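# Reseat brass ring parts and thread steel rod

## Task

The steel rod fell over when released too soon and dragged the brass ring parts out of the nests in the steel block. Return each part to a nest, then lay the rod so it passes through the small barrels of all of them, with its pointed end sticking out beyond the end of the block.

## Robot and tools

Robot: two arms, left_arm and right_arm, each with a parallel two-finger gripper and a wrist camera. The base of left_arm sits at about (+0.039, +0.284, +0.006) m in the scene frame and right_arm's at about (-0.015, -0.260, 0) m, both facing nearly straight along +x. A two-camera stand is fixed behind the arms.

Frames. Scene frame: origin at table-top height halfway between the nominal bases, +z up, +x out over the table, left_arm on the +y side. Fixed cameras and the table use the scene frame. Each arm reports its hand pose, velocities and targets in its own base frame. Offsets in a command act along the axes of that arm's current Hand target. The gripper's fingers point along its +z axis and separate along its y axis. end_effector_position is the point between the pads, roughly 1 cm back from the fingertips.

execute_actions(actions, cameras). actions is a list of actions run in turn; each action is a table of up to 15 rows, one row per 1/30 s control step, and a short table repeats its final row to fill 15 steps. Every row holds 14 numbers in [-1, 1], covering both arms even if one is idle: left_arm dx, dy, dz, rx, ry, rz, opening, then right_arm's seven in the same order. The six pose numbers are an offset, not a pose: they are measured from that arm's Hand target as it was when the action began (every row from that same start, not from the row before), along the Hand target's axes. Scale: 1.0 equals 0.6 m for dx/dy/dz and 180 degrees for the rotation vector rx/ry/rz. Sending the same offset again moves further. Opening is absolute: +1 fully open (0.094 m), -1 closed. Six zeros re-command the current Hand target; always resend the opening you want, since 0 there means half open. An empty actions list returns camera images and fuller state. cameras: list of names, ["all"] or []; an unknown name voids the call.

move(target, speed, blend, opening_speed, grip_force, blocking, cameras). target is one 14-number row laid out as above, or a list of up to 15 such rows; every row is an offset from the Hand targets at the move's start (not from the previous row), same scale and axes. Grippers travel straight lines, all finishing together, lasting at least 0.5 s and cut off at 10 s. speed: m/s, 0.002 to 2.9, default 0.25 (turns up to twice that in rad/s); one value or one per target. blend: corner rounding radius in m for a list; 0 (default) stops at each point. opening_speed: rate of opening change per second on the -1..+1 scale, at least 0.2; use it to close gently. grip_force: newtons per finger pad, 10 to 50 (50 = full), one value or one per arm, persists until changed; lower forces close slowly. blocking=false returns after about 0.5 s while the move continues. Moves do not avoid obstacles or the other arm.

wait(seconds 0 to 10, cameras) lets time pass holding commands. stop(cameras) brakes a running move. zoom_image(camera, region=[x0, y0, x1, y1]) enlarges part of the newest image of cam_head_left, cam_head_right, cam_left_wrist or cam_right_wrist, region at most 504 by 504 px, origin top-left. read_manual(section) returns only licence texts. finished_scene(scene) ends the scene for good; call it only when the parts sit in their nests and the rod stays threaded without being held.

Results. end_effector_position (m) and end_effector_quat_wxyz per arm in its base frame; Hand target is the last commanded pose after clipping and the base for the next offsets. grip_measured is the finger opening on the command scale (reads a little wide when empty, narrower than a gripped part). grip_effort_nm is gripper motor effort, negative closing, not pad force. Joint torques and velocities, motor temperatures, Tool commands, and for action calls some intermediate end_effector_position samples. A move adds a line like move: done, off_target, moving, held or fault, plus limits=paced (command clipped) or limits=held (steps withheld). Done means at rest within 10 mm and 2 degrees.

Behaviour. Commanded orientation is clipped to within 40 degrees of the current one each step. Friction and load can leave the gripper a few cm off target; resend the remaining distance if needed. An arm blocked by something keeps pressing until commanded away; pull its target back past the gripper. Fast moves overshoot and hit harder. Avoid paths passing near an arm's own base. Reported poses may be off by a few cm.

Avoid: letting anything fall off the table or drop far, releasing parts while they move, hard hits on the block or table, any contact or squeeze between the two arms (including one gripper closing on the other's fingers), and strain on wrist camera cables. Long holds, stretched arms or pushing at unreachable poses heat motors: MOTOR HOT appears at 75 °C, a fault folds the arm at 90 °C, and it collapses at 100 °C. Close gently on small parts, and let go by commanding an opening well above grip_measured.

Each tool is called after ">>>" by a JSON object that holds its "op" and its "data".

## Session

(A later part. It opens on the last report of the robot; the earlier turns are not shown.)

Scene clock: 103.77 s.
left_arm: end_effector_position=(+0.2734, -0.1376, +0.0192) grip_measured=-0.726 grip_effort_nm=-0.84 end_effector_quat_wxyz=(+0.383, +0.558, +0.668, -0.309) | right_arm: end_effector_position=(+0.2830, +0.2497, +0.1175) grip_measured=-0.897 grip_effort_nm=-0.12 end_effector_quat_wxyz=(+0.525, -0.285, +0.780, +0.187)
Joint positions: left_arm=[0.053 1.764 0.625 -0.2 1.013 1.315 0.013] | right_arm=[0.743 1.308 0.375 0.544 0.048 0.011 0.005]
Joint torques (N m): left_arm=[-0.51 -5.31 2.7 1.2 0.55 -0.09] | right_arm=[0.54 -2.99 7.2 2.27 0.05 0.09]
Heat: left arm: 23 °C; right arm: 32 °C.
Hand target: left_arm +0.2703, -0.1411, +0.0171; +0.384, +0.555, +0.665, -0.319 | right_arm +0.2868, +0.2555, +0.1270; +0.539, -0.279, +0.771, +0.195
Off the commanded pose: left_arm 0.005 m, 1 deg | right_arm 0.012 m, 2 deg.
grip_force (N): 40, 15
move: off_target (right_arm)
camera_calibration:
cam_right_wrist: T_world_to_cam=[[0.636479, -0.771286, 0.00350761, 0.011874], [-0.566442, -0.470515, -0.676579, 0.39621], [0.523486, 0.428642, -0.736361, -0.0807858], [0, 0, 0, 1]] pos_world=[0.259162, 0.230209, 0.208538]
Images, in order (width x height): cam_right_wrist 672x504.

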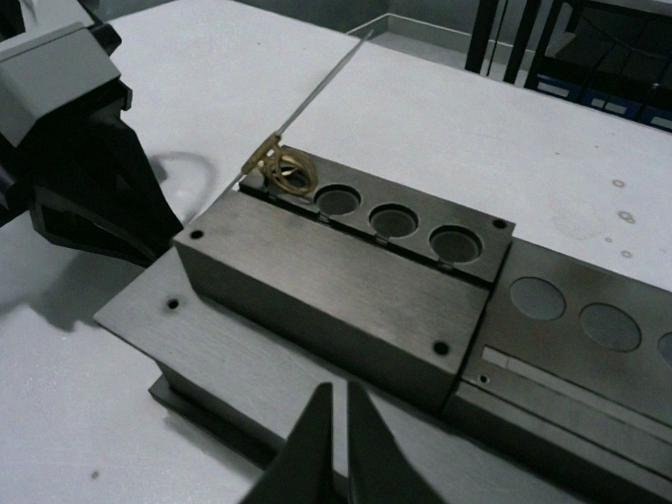

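>>> {"op": "move", "data": {"target": [-0.0092, 0, -0.0305, 0, 0.0555, 0, -0.95, 0, 0, 0, 0, 0, 0, -0.9], "speed": 0.05, "cameras": ["cam_left_wrist", "cam_right_wrist"]}}

>>> {"op": "zoom_image", "data": {"camera": "cam_right_wrist", "region": [200, 100, 360, 220]}}

Scene clock: 121.27 s.
left_arm: end_effector_position=(+0.2677, -0.1292, +0.0273) grip_measured=-0.726 grip_effort_nm=-0.84 end_effector_quat_wxyz=(+0.329, +0.572, +0.698, -0.278) | right_arm: end_effector_position=(+0.2831, +0.2498, +0.1178) grip_measured=-0.897 grip_effort_nm=-0.12 end_effector_quat_wxyz=(+0.526, -0.285, +0.780, +0.187)
Joint positions: left_arm=[0.032 1.666 0.677 -0.399 0.878 1.319 0.013] | right_arm=[0.743 1.308 0.375 0.545 0.048 0.011 0.005]
Joint torques (N m): left_arm=[-0.38 -7.79 4.9 0.57 0.22 0.17] | right_arm=[0.54 -2.97 7.21 2.28 0.05 0.09]
Heat: left arm: 23 °C; right arm: 33 °C.
Hand target: left_arm +0.2679, -0.1283, +0.0310; +0.324, +0.581, +0.696, -0.269 | right_arm +0.2868, +0.2556, +0.1270; +0.539, -0.279, +0.771, +0.195
Off the commanded pose: left_arm 0.004 m, 2 deg | right_arm 0.011 m, 2 deg.
grip_force (N): 40, 15
move: off_target (right_arm)
camera_calibration:
cam_left_wrist: T_world_to_cam=[[-0.980798, -0.194964, 0.00481959, 0.237911], [-0.176176, 0.875137, -0.450663, 0.209978], [0.0836454, -0.442858, -0.892681, 0.0364171], [0, 0, 0, 1]] pos_world=[0.26729, -0.121247, 0.125991]
cam_right_wrist: T_world_to_cam=[[0.636521, -0.771251, 0.00364555, 0.0119661], [-0.565778, -0.470144, -0.677392, 0.396318], [0.524153, 0.429112, -0.735613, -0.0809912], [0, 0, 0, 1]] pos_world=[0.259063, 0.23031, 0.208841]
Images, in order (width x height): cam_left_wrist 672x504, cam_right_wrist 672x504.

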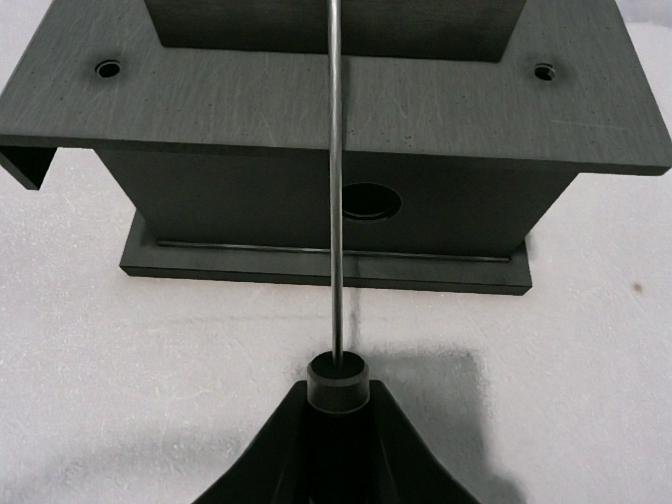

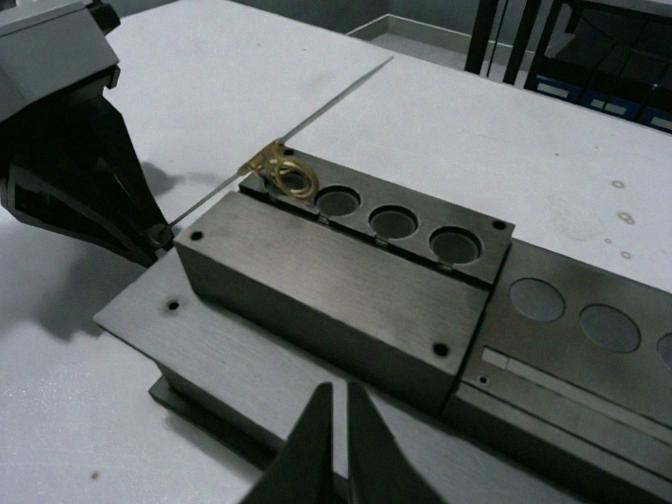

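Scaled by 3.150 from the camera's 672x504 image, which has a finer 960x720 frame.

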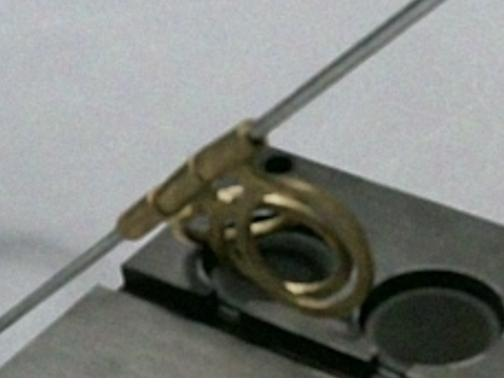

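>>> {"op": "zoom_image", "data": {"camera": "cam_right_wrist", "region": [120, 160, 260, 265]}}

>>> {"op": "zoom_image", "data": {"camera": "cam_right_wrist", "region": [340, 30, 420, 90]}}

Scaled by 3.600 from the camera's 672x504 image, which has a finer 960x720 frame.

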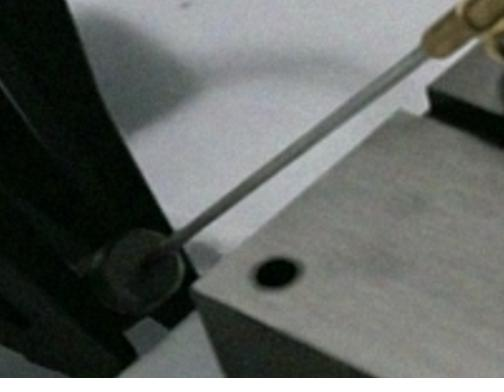

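Scaled by 6.300 from the camera's 672x504 image, which has a finer 960x720 frame.

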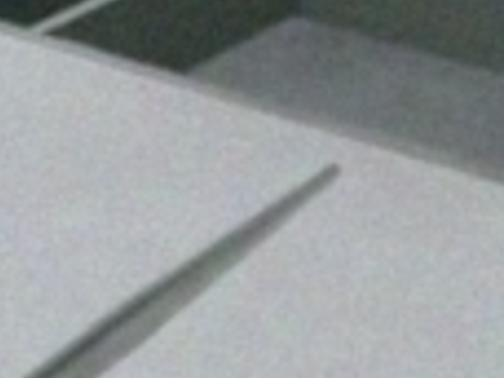

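>>> {"op": "move", "data": {"target": [-0.0040, 0.0088, -0.0323, 0.0085, 0.0761, 0.0072, -0.95, 0, 0, 0, 0, 0, 0, -0.9], "speed": 0.05, "cameras": ["cam_left_wrist", "cam_right_wrist"]}}

>>> {"op": "zoom_image", "data": {"camera": "cam_right_wrist", "region": [200, 100, 360, 220]}}

Scene clock: 134.27 s.
left_arm: end_effector_position=(+0.2710, -0.1175, +0.0407) grip_measured=-0.728 grip_effort_nm=-0.84 end_effector_quat_wxyz=(+0.241, +0.614, +0.720, -0.216) | right_arm: end_effector_position=(+0.2831, +0.2498, +0.1178) grip_measured=-0.897 grip_effort_nm=-0.12 end_effector_quat_wxyz=(+0.526, -0.285, +0.780, +0.187)
Joint positions: left_arm=[-0.035 1.613 0.834 -0.662 0.649 1.335 0.013] | right_arm=[0.743 1.308 0.375 0.545 0.048 0.011 0.005]
Joint torques (N m): left_arm=[-0.17 -7.82 5.41 0.51 0.04 0.08] | right_arm=[0.51 -2.97 7.21 2.29 0.06 0.08]
Motor temperatures (°C): left_arm=[21 20 22 23 20 22 23] | right_arm=[19 21 24 34 21 21 20]
Heat: left arm: 23 °C; right arm: 34 °C.
Hand target: left_arm +0.2707, -0.1143, +0.0453; +0.234, +0.621, +0.720, -0.204 | right_arm +0.2868, +0.2556, +0.1270; +0.539, -0.279, +0.771, +0.195
Off the commanded pose: left_arm 0.006 m, 2 deg | right_arm 0.012 m, 2 deg.
grip_force (N): 40, 15
move: off_target (right_arm)
camera_calibration:
cam_left_wrist: T_world_to_cam=[[-0.987893, -0.154954, 0.00748569, 0.249868], [-0.152396, 0.960294, -0.233691, 0.201108], [0.0290229, -0.232003, -0.972282, 0.096094], [0, 0, 0, 1]] pos_world=[0.274702, -0.132111, 0.138557]
cam_right_wrist: T_world_to_cam=[[0.636521, -0.771251, 0.00364555, 0.0119661], [-0.565778, -0.470144, -0.677392, 0.396318], [0.524153, 0.429112, -0.735613, -0.0809912], [0, 0, 0, 1]] pos_world=[0.259063, 0.23031, 0.208841]
Images, in order (width x height): cam_left_wrist 672x504, cam_right_wrist 672x504.

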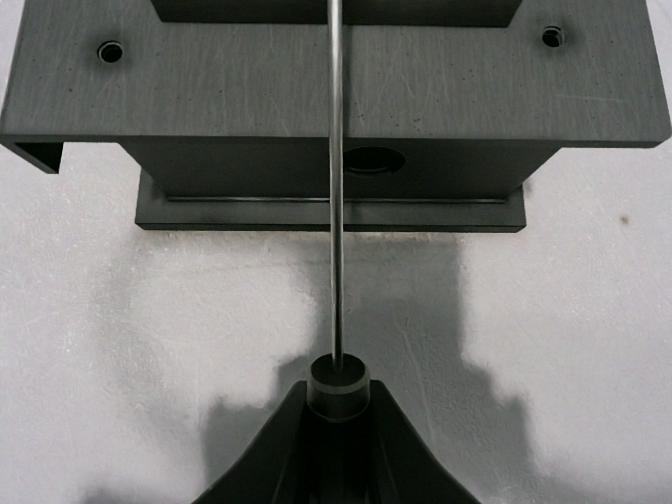

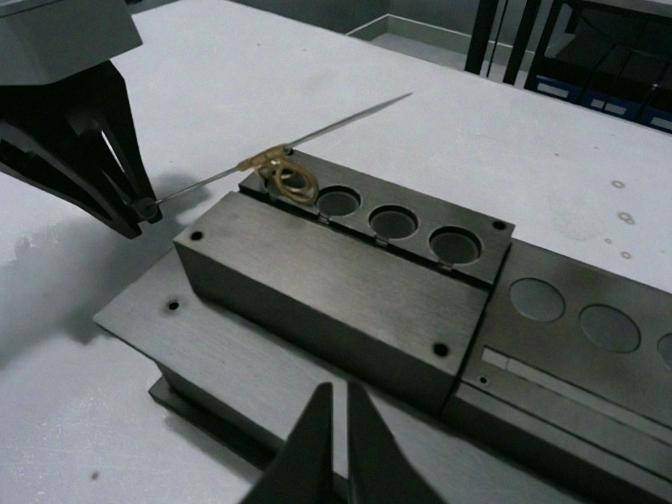

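Scaled by 3.150 from the camera's 672x504 image, which has a finer 960x720 frame.

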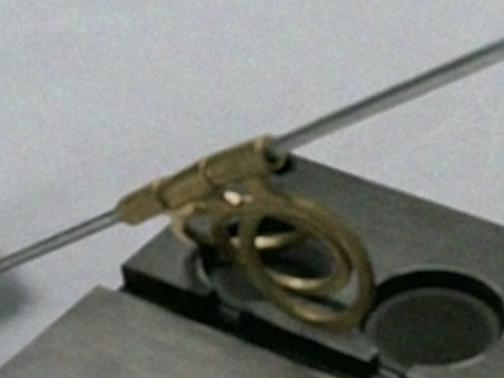

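>>> {"op": "zoom_image", "data": {"camera": "cam_right_wrist", "region": [110, 150, 250, 255]}}

>>> {"op": "zoom_image", "data": {"camera": "cam_right_wrist", "region": [235, 130, 335, 205]}}

Scaled by 3.600 from the camera's 672x504 image, which has a finer 960x720 frame.

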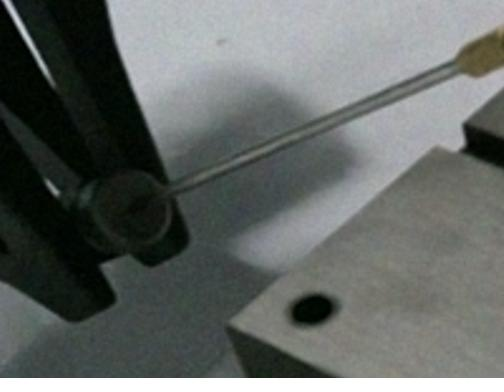

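Scaled by 5.040 from the camera's 672x504 image, which has a finer 960x720 frame.

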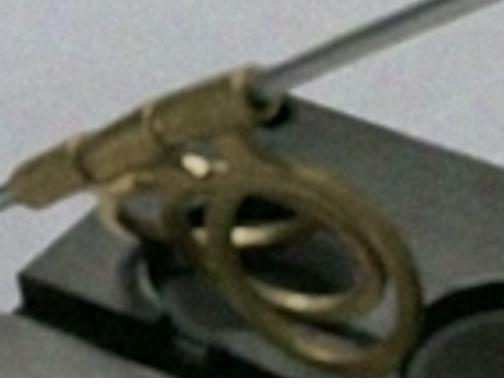

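>>> {"op": "zoom_image", "data": {"camera": "cam_left_wrist", "region": [300, 0, 370, 60]}}

>>> {"op": "zoom_image", "data": {"camera": "cam_left_wrist", "region": [290, 320, 390, 440]}}

Scaled by 7.200 from the camera's 672x504 image, which has a finer 960x720 frame.

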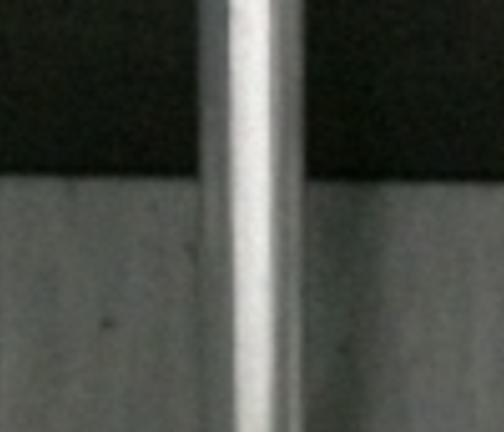

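Scaled by 4.200 from the camera's 672x504 image, which has a finer 960x720 frame.

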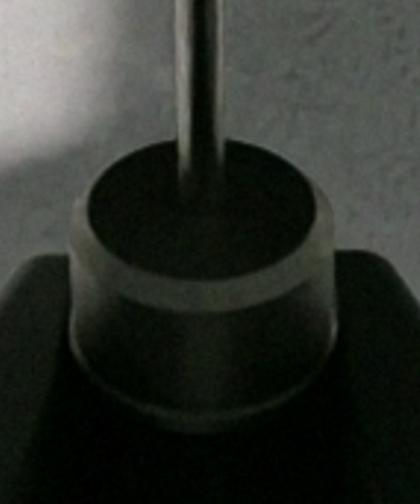

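>>> {"op": "zoom_image", "data": {"camera": "cam_right_wrist", "region": [245, 155, 325, 215]}}

Scaled by 6.300 from the camera's 672x504 image, which has a finer 960x720 frame.

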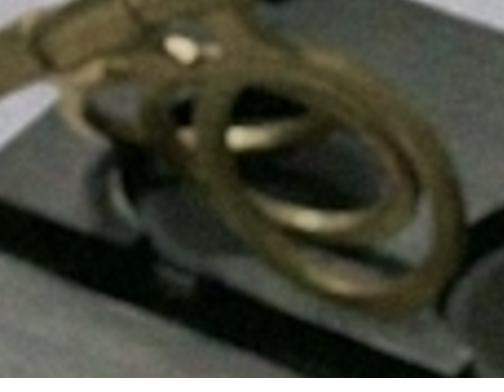

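>>> {"op": "move", "data": {"target": [-0.0082, 0.0125, -0.0485, 0, 0.0833, 0, -0.95, 0, 0, 0, 0, 0, 0, -0.9], "speed": 0.05, "cameras": ["cam_left_wrist", "cam_right_wrist"]}}

>>> {"op": "zoom_image", "data": {"camera": "cam_right_wrist", "region": [235, 110, 355, 200]}}

>>> {"op": "zoom_image", "data": {"camera": "cam_left_wrist", "region": [290, 320, 390, 440]}}

Scene clock: 170.00 s.
left_arm: end_effector_position=(+0.2766, -0.1044, +0.0647) grip_measured=-0.728 grip_effort_nm=-0.84 end_effector_quat_wxyz=(+0.145, +0.645, +0.739, -0.134) | right_arm: end_effector_position=(+0.2831, +0.2498, +0.1179) grip_measured=-0.897 grip_effort_nm=-0.12 end_effector_quat_wxyz=(+0.526, -0.285, +0.780, +0.187)
Joint positions: left_arm=[-0.133 1.593 1.024 -0.902 0.385 1.282 0.013] | right_arm=[0.743 1.308 0.375 0.545 0.048 0.011 0.005]
Joint torques (N m): left_arm=[-0.23 -8.08 5.97 0.46 -0.06 -0.16] | right_arm=[0.53 -2.99 7.21 2.28 0.05 0.09]
Heat: left arm: 24 °C; right arm: 37 °C.
Hand target: left_arm +0.2762, -0.1001, +0.0717; +0.138, +0.642, +0.744, -0.121 | right_arm +0.2868, +0.2556, +0.1270; +0.539, -0.279, +0.771, +0.195
Off the commanded pose: left_arm 0.008 m, 2 deg | right_arm 0.011 m, 2 deg.
grip_force (N): 40, 15
move: off_target (right_arm)
camera_calibration:
cam_left_wrist: T_world_to_cam=[[-0.990996, -0.13386, 0.00285985, 0.260594], [-0.133737, 0.990654, 0.02683, 0.176158], [-0.0064246, 0.026206, -0.999636, 0.160794], [0, 0, 0, 1]] pos_world=[0.282839, -0.143842, 0.155263]
cam_right_wrist: T_world_to_cam=[[0.636519, -0.771253, 0.00360741, 0.011975], [-0.56558, -0.469946, -0.677694, 0.396286], [0.524369, 0.429325, -0.735335, -0.0811537], [0, 0, 0, 1]] pos_world=[0.259064, 0.23031, 0.208842]
Images, in order (width x height): cam_left_wrist 672x504, cam_right_wrist 672x504.

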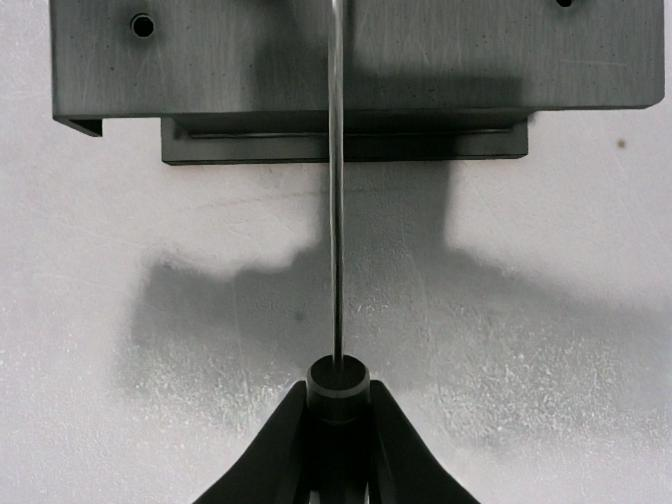

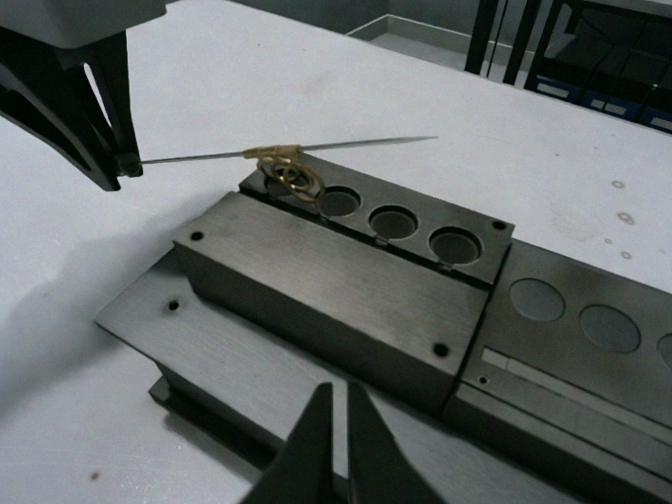

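Scaled by 4.200 from the camera's 672x504 image, which has a finer 960x720 frame.

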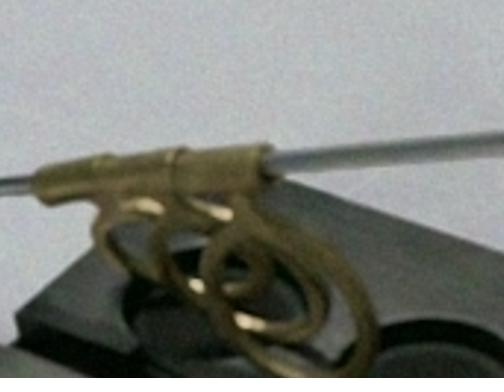

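Scaled by 4.200 from the camera's 672x504 image, which has a finer 960x720 frame.

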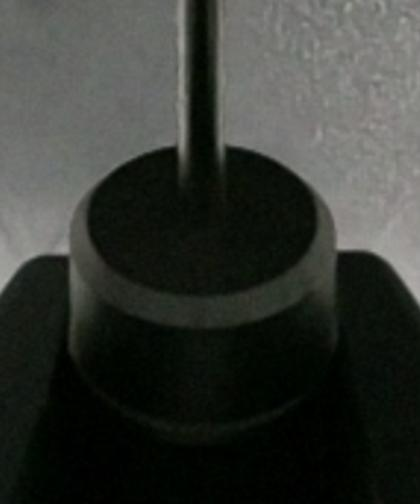

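>>> {"op": "zoom_image", "data": {"camera": "cam_right_wrist", "region": [240, 135, 340, 215]}}

>>> {"op": "zoom_image", "data": {"camera": "cam_right_wrist", "region": [100, 120, 200, 200]}}

Scaled by 5.040 from the camera's 672x504 image, which has a finer 960x720 frame.

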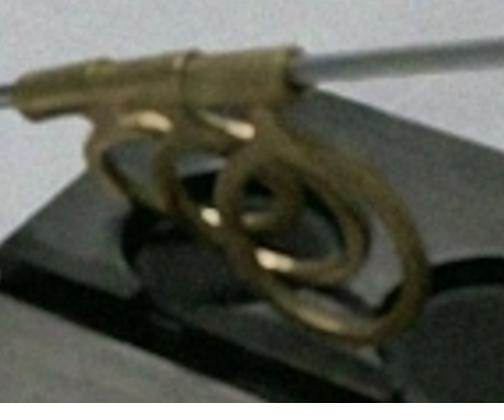

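Scaled by 5.040 from the camera's 672x504 image, which has a finer 960x720 frame.

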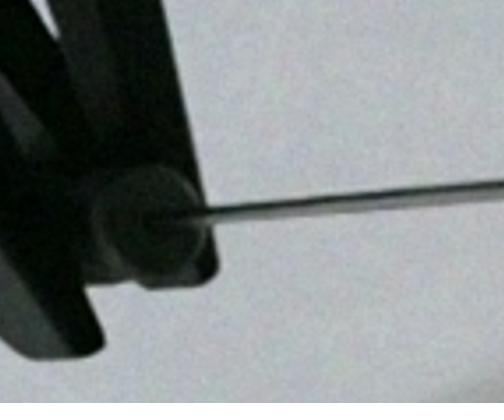

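>>> {"op": "move", "data": {"target": [-0.0103, 0.0047, -0.0692, -0.0042, 0.1111, -0.0109, -0.95, 0, 0, 0, 0, 0, 0, -0.9], "speed": 0.05, "cameras": ["cam_left_wrist", "cam_right_wrist"]}}

>>> {"op": "zoom_image", "data": {"camera": "cam_right_wrist", "region": [240, 125, 340, 205]}}

>>> {"op": "zoom_image", "data": {"camera": "cam_right_wrist", "region": [90, 80, 190, 160]}}

Scene clock: 180.07 s.
left_arm: end_effector_position=(+0.2774, -0.0883, +0.1115) grip_measured=-0.729 grip_effort_nm=-0.84 end_effector_quat_wxyz=(+0.016, +0.641, +0.767, -0.002) | right_arm: end_effector_position=(+0.2831, +0.2498, +0.1179) grip_measured=-0.897 grip_effort_nm=-0.12 end_effector_quat_wxyz=(+0.526, -0.285, +0.780, +0.187)
Joint positions: left_arm=[-0.302 1.62 1.299 -1.223 0.016 1.089 0.013] | right_arm=[0.743 1.308 0.375 0.545 0.048 0.011 0.005]
Joint torques (N m): left_arm=[-0.62 -5.39 6.49 0.41 -0.02 -0.11] | right_arm=[0.51 -3 7.21 2.28 0.05 0.09]
Heat: left arm: 24 °C; right arm: 37 °C.
Hand target: left_arm +0.2778, -0.0906, +0.1126; +0.009, +0.640, +0.768, -0.005 | right_arm +0.2868, +0.2556, +0.1270; +0.539, -0.279, +0.771, +0.195
Off the commanded pose: left_arm 0.003 m, 1 deg | right_arm 0.011 m, 2 deg.
grip_force (N): 40, 15
move: off_target (right_arm)
camera_calibration:
cam_left_wrist: T_world_to_cam=[[-0.984078, -0.175963, -0.0250377, 0.260908], [-0.171833, 0.905911, 0.387037, 0.121923], [-0.0454221, 0.385177, -0.921724, 0.24109], [0, 0, 0, 1]] pos_world=[0.288655, -0.157403, 0.181562]
cam_right_wrist: T_world_to_cam=[[0.636519, -0.771253, 0.00360741, 0.011975], [-0.56558, -0.469946, -0.677694, 0.396286], [0.524369, 0.429325, -0.735335, -0.0811537], [0, 0, 0, 1]] pos_world=[0.259064, 0.23031, 0.208842]
Images, in order (width x height): cam_left_wrist 672x504, cam_right_wrist 672x504.

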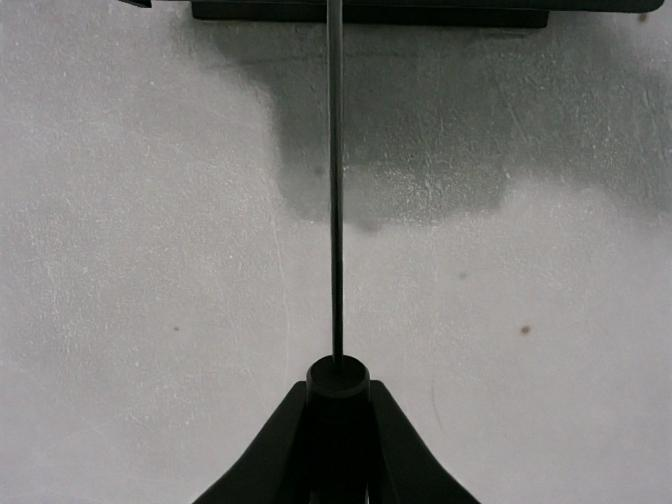

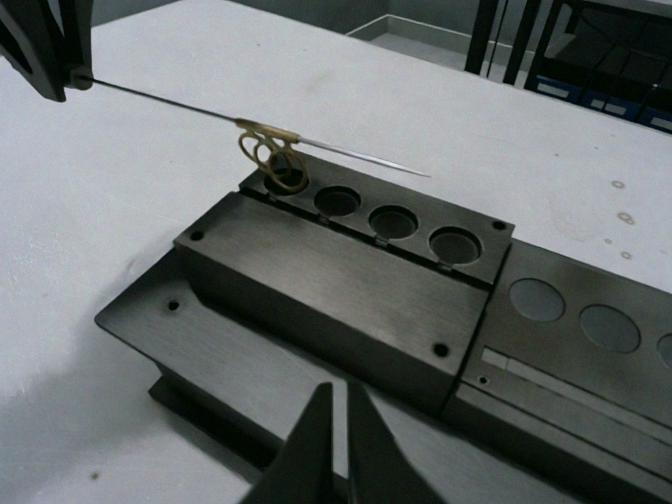

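Scaled by 5.040 from the camera's 672x504 image, which has a finer 960x720 frame.

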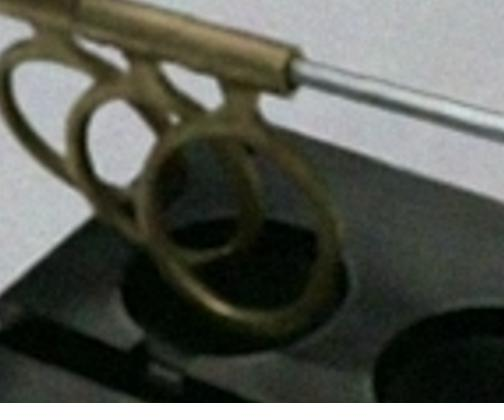

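Scaled by 5.040 from the camera's 672x504 image, which has a finer 960x720 frame.

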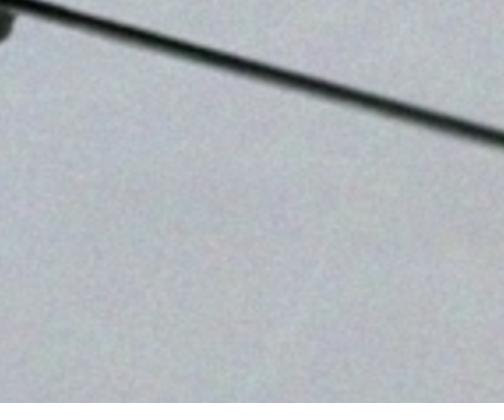

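>>> {"op": "zoom_image", "data": {"camera": "cam_right_wrist", "region": [50, 50, 130, 110]}}

>>> {"op": "zoom_image", "data": {"camera": "cam_right_wrist", "region": [380, 140, 460, 200]}}

Scaled by 6.300 from the camera's 672x504 image, which has a finer 960x720 frame.

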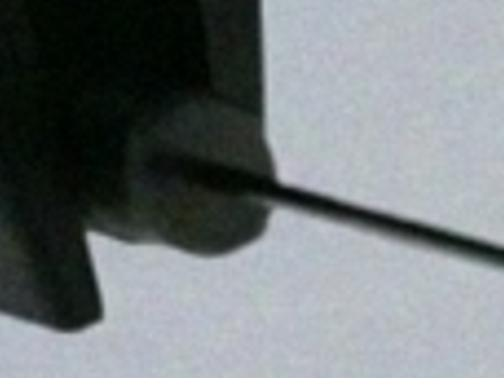

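Scaled by 6.300 from the camera's 672x504 image, which has a finer 960x720 frame.

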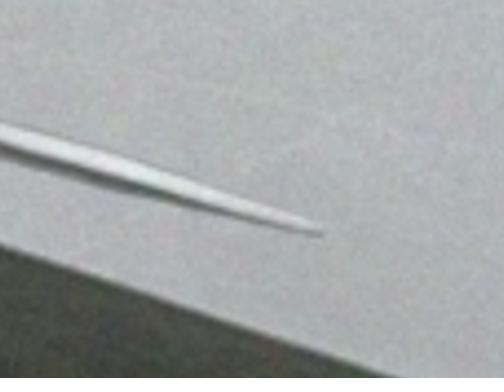

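>>> {"op": "move", "data": {"target": [-0.0728, 0.0148, -0.0095, 0, 0.0194, 0, -0.95, 0, 0, 0, 0, 0, 0, -0.9], "speed": 0.04, "cameras": ["cam_left_wrist", "cam_right_wrist"]}}

>>> {"op": "zoom_image", "data": {"camera": "cam_right_wrist", "region": [280, 120, 440, 240]}}

>>> {"op": "zoom_image", "data": {"camera": "cam_left_wrist", "region": [260, 0, 420, 120]}}

Scene clock: 196.57 s.
left_arm: end_effector_position=(+0.2939, -0.1300, +0.1195) grip_measured=-0.729 grip_effort_nm=-0.84 end_effector_quat_wxyz=(-0.006, +0.641, +0.767, +0.016) | right_arm: end_effector_position=(+0.2831, +0.2498, +0.1179) grip_measured=-0.897 grip_effort_nm=-0.12 end_effector_quat_wxyz=(+0.526, -0.285, +0.780, +0.187)
Joint positions: left_arm=[-0.439 1.763 1.492 -1.304 -0.034 0.954 0.013] | right_arm=[0.743 1.308 0.375 0.545 0.048 0.011 0.005]
Joint torques (N m): left_arm=[-0.55 -6.56 6.37 0.3 -0.04 -0.1] | right_arm=[0.51 -2.97 7.21 2.28 0.05 0.08]
Heat: left arm: 25 °C; right arm: 38 °C.
Hand target: left_arm +0.2944, -0.1318, +0.1193; -0.014, +0.640, +0.768, +0.014 | right_arm +0.2868, +0.2556, +0.1270; +0.539, -0.279, +0.771, +0.195
Off the commanded pose: left_arm 0.002 m, 1 deg | right_arm 0.011 m, 2 deg.
grip_force (N): 40, 15
move: off_target (right_arm)
camera_calibration:
cam_left_wrist: T_world_to_cam=[[-0.984508, -0.173685, -0.0240343, 0.270368], [-0.166504, 0.883104, 0.438639, 0.148787], [-0.0549603, 0.435845, -0.898342, 0.271794], [0, 0, 0, 1]] pos_world=[0.305891, -0.202895, 0.185398]
cam_right_wrist: T_world_to_cam=[[0.636519, -0.771253, 0.00360741, 0.011975], [-0.56558, -0.469946, -0.677694, 0.396286], [0.524369, 0.429325, -0.735335, -0.0811537], [0, 0, 0, 1]] pos_world=[0.259064, 0.23031, 0.208842]
Images, in order (width x height): cam_left_wrist 672x504, cam_right_wrist 672x504.

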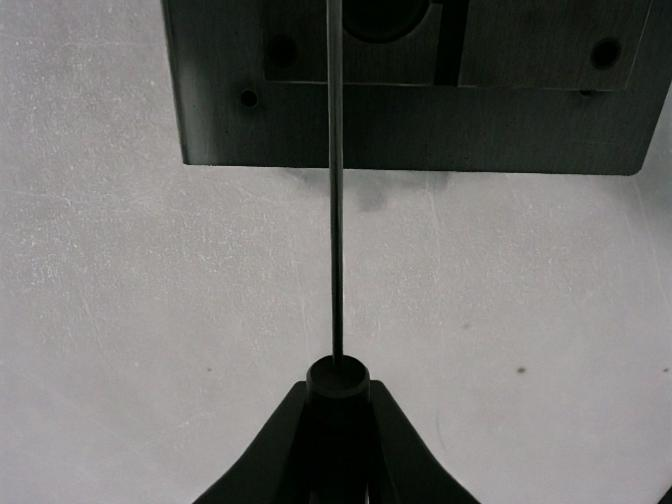

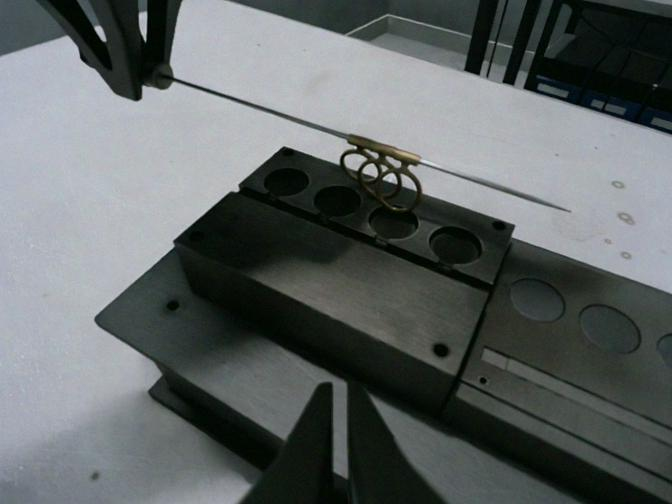

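Scaled by 3.150 from the camera's 672x504 image, which has a finer 960x720 frame.

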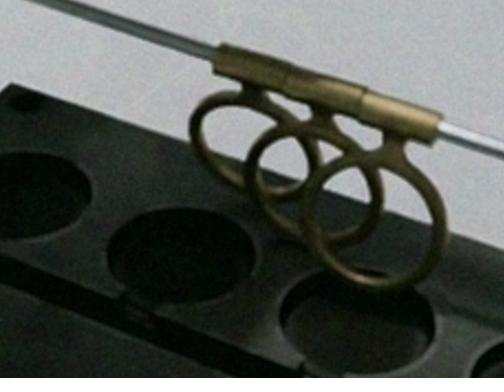

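Scaled by 3.150 from the camera's 672x504 image, which has a finer 960x720 frame.

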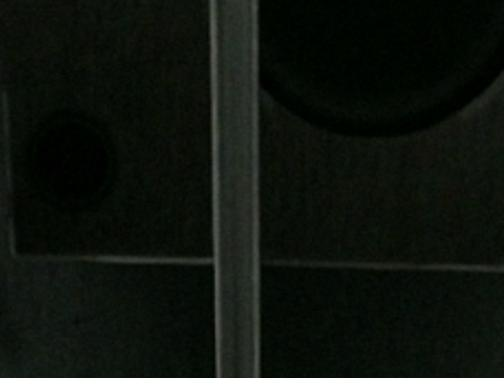

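>>> {"op": "zoom_image", "data": {"camera": "cam_left_wrist", "region": [330, 0, 490, 120]}}

Scaled by 3.150 from the camera's 672x504 image, which has a finer 960x720 frame.

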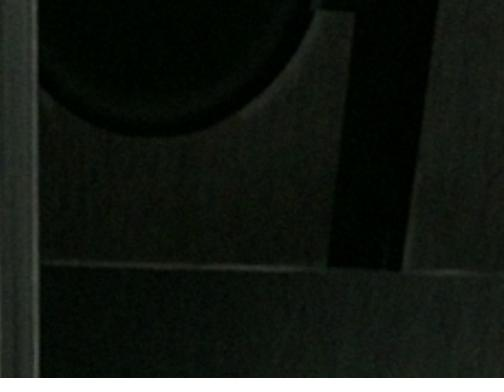

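>>> {"op": "move", "data": {"target": [0, -0.0045, 0.0040, 0, 0, 0, -0.95, 0, 0, 0, 0, 0, 0, -0.9], "speed": 0.03, "cameras": ["cam_left_wrist", "cam_right_wrist"]}}

>>> {"op": "zoom_image", "data": {"camera": "cam_right_wrist", "region": [320, 130, 440, 220]}}

>>> {"op": "zoom_image", "data": {"camera": "cam_left_wrist", "region": [330, 0, 490, 120]}}

Scene clock: 206.20 s.
left_arm: end_effector_position=(+0.2936, -0.1305, +0.1195) grip_measured=-0.729 grip_effort_nm=-0.84 end_effector_quat_wxyz=(-0.007, +0.640, +0.768, +0.016) | right_arm: end_effector_position=(+0.2831, +0.2498, +0.1179) grip_measured=-0.897 grip_effort_nm=-0.12 end_effector_quat_wxyz=(+0.526, -0.285, +0.780, +0.187)
Joint positions: left_arm=[-0.441 1.763 1.492 -1.304 -0.034 0.949 0.013] | right_arm=[0.743 1.308 0.375 0.545 0.048 0.011 0.005]
Joint torques (N m): left_arm=[-0.66 -7.2 5.11 0.44 -0.02 -0.12] | right_arm=[0.5 -2.97 7.2 2.28 0.05 0.09]
Motor temperatures (°C): left_arm=[21 21 24 22 19 22 23] | right_arm=[19 21 25 39 21 21 20]
Heat: left arm: 24 °C; right arm: 39 °C.
Hand target: left_arm +0.2917, -0.1321, +0.1169; -0.014, +0.640, +0.768, +0.014 | right_arm +0.2868, +0.2556, +0.1270; +0.539, -0.279, +0.771, +0.195
Off the commanded pose: left_arm 0.004 m, 1 deg | right_arm 0.011 m, 2 deg.
grip_force (N): 40, 15
move: off_target (right_arm)
camera_calibration:
cam_left_wrist: T_world_to_cam=[[-0.983976, -0.176708, -0.0238021, 0.269367], [-0.169102, 0.882513, 0.438834, 0.149848], [-0.0565397, 0.435827, -0.898253, 0.272467], [0, 0, 0, 1]] pos_world=[0.305795, -0.203392, 0.185398]
cam_right_wrist: T_world_to_cam=[[0.636519, -0.771253, 0.00360741, 0.011975], [-0.56558, -0.469946, -0.677694, 0.396286], [0.524369, 0.429325, -0.735335, -0.0811537], [0, 0, 0, 1]] pos_world=[0.259064, 0.23031, 0.208842]
Images, in order (width x height): cam_left_wrist 672x504, cam_right_wrist 672x504.

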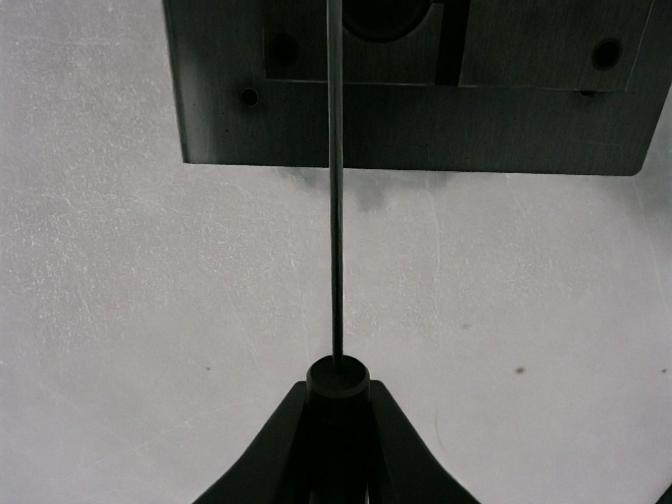

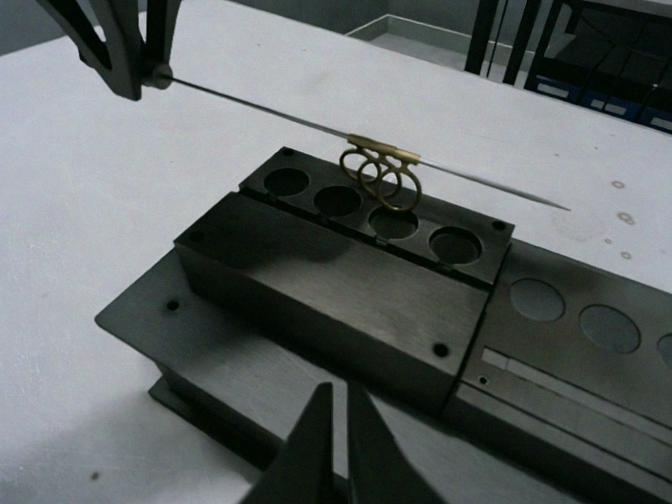

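Scaled by 4.200 from the camera's 672x504 image, which has a finer 960x720 frame.

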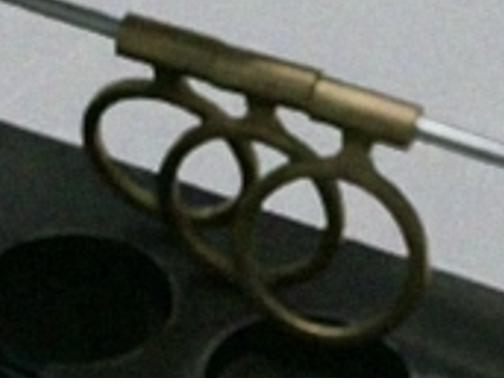

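Scaled by 3.150 from the camera's 672x504 image, which has a finer 960x720 frame.

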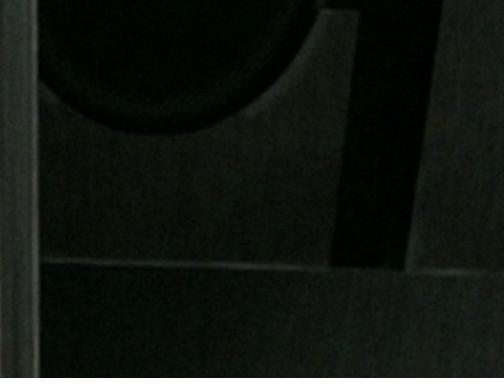

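>>> {"op": "move", "data": {"target": [0, -0.0045, 0.0035, 0, 0, 0, -0.95, 0, 0, 0, 0, 0, 0, -0.9], "speed": 0.03, "cameras": ["cam_left_wrist", "cam_right_wrist"]}}

>>> {"op": "zoom_image", "data": {"camera": "cam_right_wrist", "region": [320, 130, 440, 220]}}

>>> {"op": "zoom_image", "data": {"camera": "cam_left_wrist", "region": [330, 0, 490, 120]}}

Scene clock: 207.53 s.
left_arm: end_effector_position=(+0.2919, -0.1315, +0.1184) grip_measured=-0.729 grip_effort_nm=-0.84 end_effector_quat_wxyz=(-0.009, +0.641, +0.768, +0.016) | right_arm: end_effector_position=(+0.2831, +0.2498, +0.1179) grip_measured=-0.897 grip_effort_nm=-0.12 end_effector_quat_wxyz=(+0.526, -0.285, +0.780, +0.187)
Joint positions: left_arm=[-0.446 1.763 1.488 -1.304 -0.034 0.945 0.013] | right_arm=[0.743 1.308 0.375 0.545 0.048 0.011 0.005]
Joint torques (N m): left_arm=[-0.8 -7.8 4.15 0.58 0.01 -0.13] | right_arm=[0.51 -2.97 7.21 2.28 0.06 0.09]
Heat: left arm: 24 °C; right arm: 39 °C.
Hand target: left_arm +0.2891, -0.1326, +0.1148; -0.014, +0.640, +0.768, +0.014 | right_arm +0.2868, +0.2556, +0.1270; +0.539, -0.279, +0.771, +0.195
Off the commanded pose: left_arm 0.005 m, 1 deg | right_arm 0.011 m, 2 deg.
grip_force (N): 40, 15
move: off_target (right_arm)
camera_calibration:
cam_left_wrist: T_world_to_cam=[[-0.98426, -0.175507, -0.0207318, 0.267424], [-0.166531, 0.881802, 0.44124, 0.149865], [-0.0591593, 0.437747, -0.89715, 0.272723], [0, 0, 0, 1]] pos_world=[0.304306, -0.2046, 0.184091]
cam_right_wrist: T_world_to_cam=[[0.636519, -0.771253, 0.00360741, 0.011975], [-0.56558, -0.469946, -0.677694, 0.396286], [0.524369, 0.429325, -0.735335, -0.0811537], [0, 0, 0, 1]] pos_world=[0.259064, 0.23031, 0.208842]
Images, in order (width x height): cam_left_wrist 672x504, cam_right_wrist 672x504.

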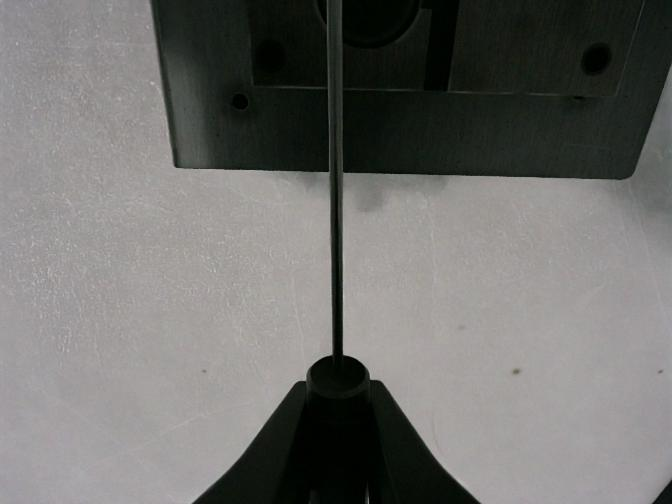

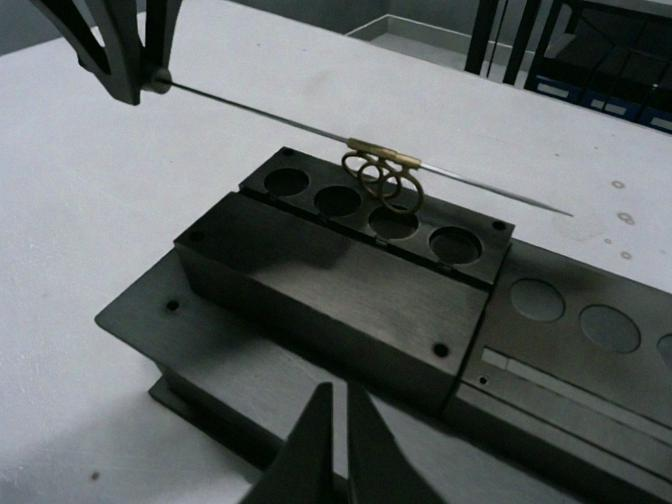

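Scaled by 4.200 from the camera's 672x504 image, which has a finer 960x720 frame.

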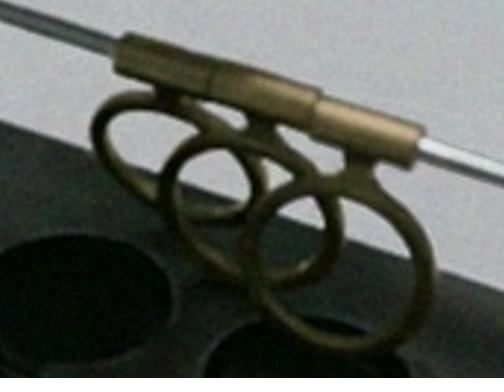

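Scaled by 3.150 from the camera's 672x504 image, which has a finer 960x720 frame.

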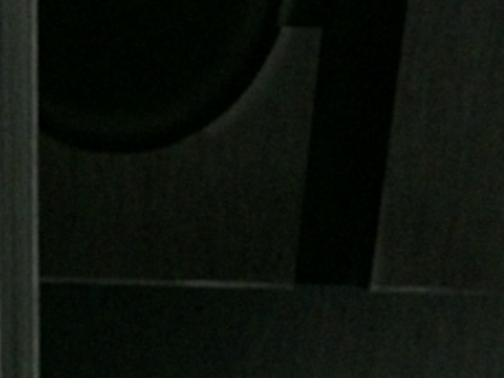

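>>> {"op": "move", "data": {"target": [0.0025, -0.0025, 0.0022, 0, 0, 0, -0.95, 0, 0, 0, 0, 0, 0, -0.9], "speed": 0.03, "cameras": ["cam_left_wrist", "cam_right_wrist"]}}

>>> {"op": "zoom_image", "data": {"camera": "cam_right_wrist", "region": [320, 130, 440, 220]}}

>>> {"op": "zoom_image", "data": {"camera": "cam_left_wrist", "region": [330, 0, 490, 120]}}

Scene clock: 209.57 s.
left_arm: end_effector_position=(+0.2887, -0.1300, +0.1150) grip_measured=-0.729 grip_effort_nm=-0.84 end_effector_quat_wxyz=(-0.015, +0.641, +0.767, +0.014) | right_arm: end_effector_position=(+0.2831, +0.2498, +0.1179) grip_measured=-0.897 grip_effort_nm=-0.12 end_effector_quat_wxyz=(+0.526, -0.285, +0.780, +0.187)
Joint positions: left_arm=[-0.446 1.763 1.474 -1.304 -0.034 0.945 0.013] | right_arm=[0.743 1.308 0.375 0.545 0.048 0.011 0.005]
Joint torques (N m): left_arm=[-0.46 -8.17 4.15 0.63 0.01 -0.1] | right_arm=[0.53 -2.97 7.2 2.28 0.05 0.09]
Heat: left arm: 24 °C; right arm: 39 °C.
Hand target: left_arm +0.2873, -0.1312, +0.1135; -0.014, +0.640, +0.768, +0.014 | right_arm +0.2868, +0.2556, +0.1270; +0.539, -0.279, +0.771, +0.195
Off the commanded pose: left_arm 0.002 m, 0 deg | right_arm 0.011 m, 2 deg.
grip_force (N): 40, 15
move: off_target (right_arm)
camera_calibration:
cam_left_wrist: T_world_to_cam=[[-0.984456, -0.175367, -0.00961405, 0.263214], [-0.160994, 0.879181, 0.448466, 0.14664], [-0.0701937, 0.443042, -0.893748, 0.272337], [0, 0, 0, 1]] pos_world=[0.301847, -0.20342, 0.180169]
cam_right_wrist: T_world_to_cam=[[0.636519, -0.771253, 0.00360741, 0.011975], [-0.56558, -0.469946, -0.677694, 0.396286], [0.524369, 0.429325, -0.735335, -0.0811537], [0, 0, 0, 1]] pos_world=[0.259064, 0.23031, 0.208842]
Images, in order (width x height): cam_left_wrist 672x504, cam_right_wrist 672x504.

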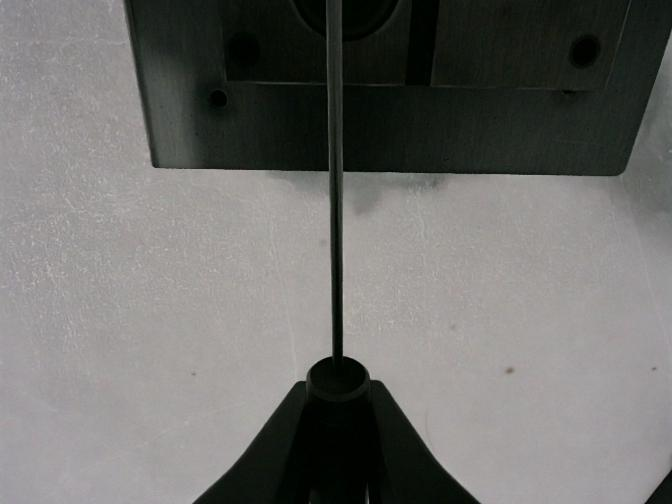

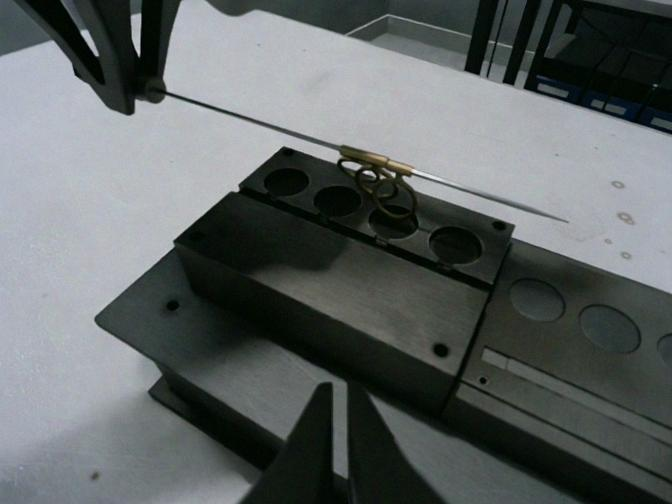

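Scaled by 4.200 from the camera's 672x504 image, which has a finer 960x720 frame.

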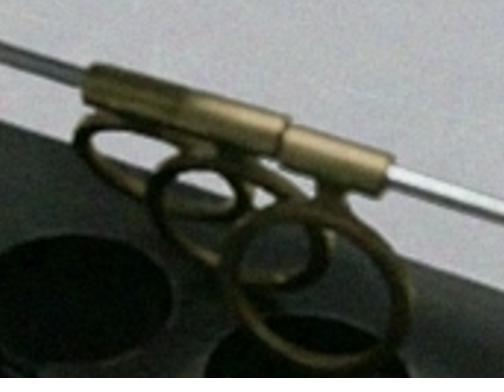

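Scaled by 3.150 from the camera's 672x504 image, which has a finer 960x720 frame.

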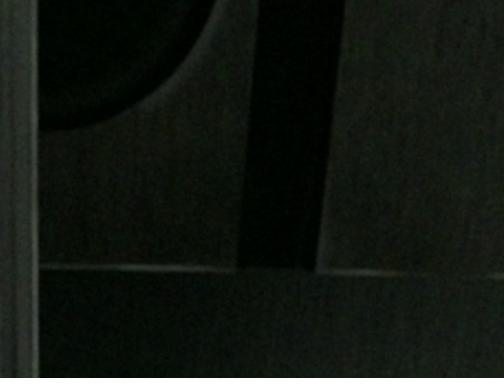

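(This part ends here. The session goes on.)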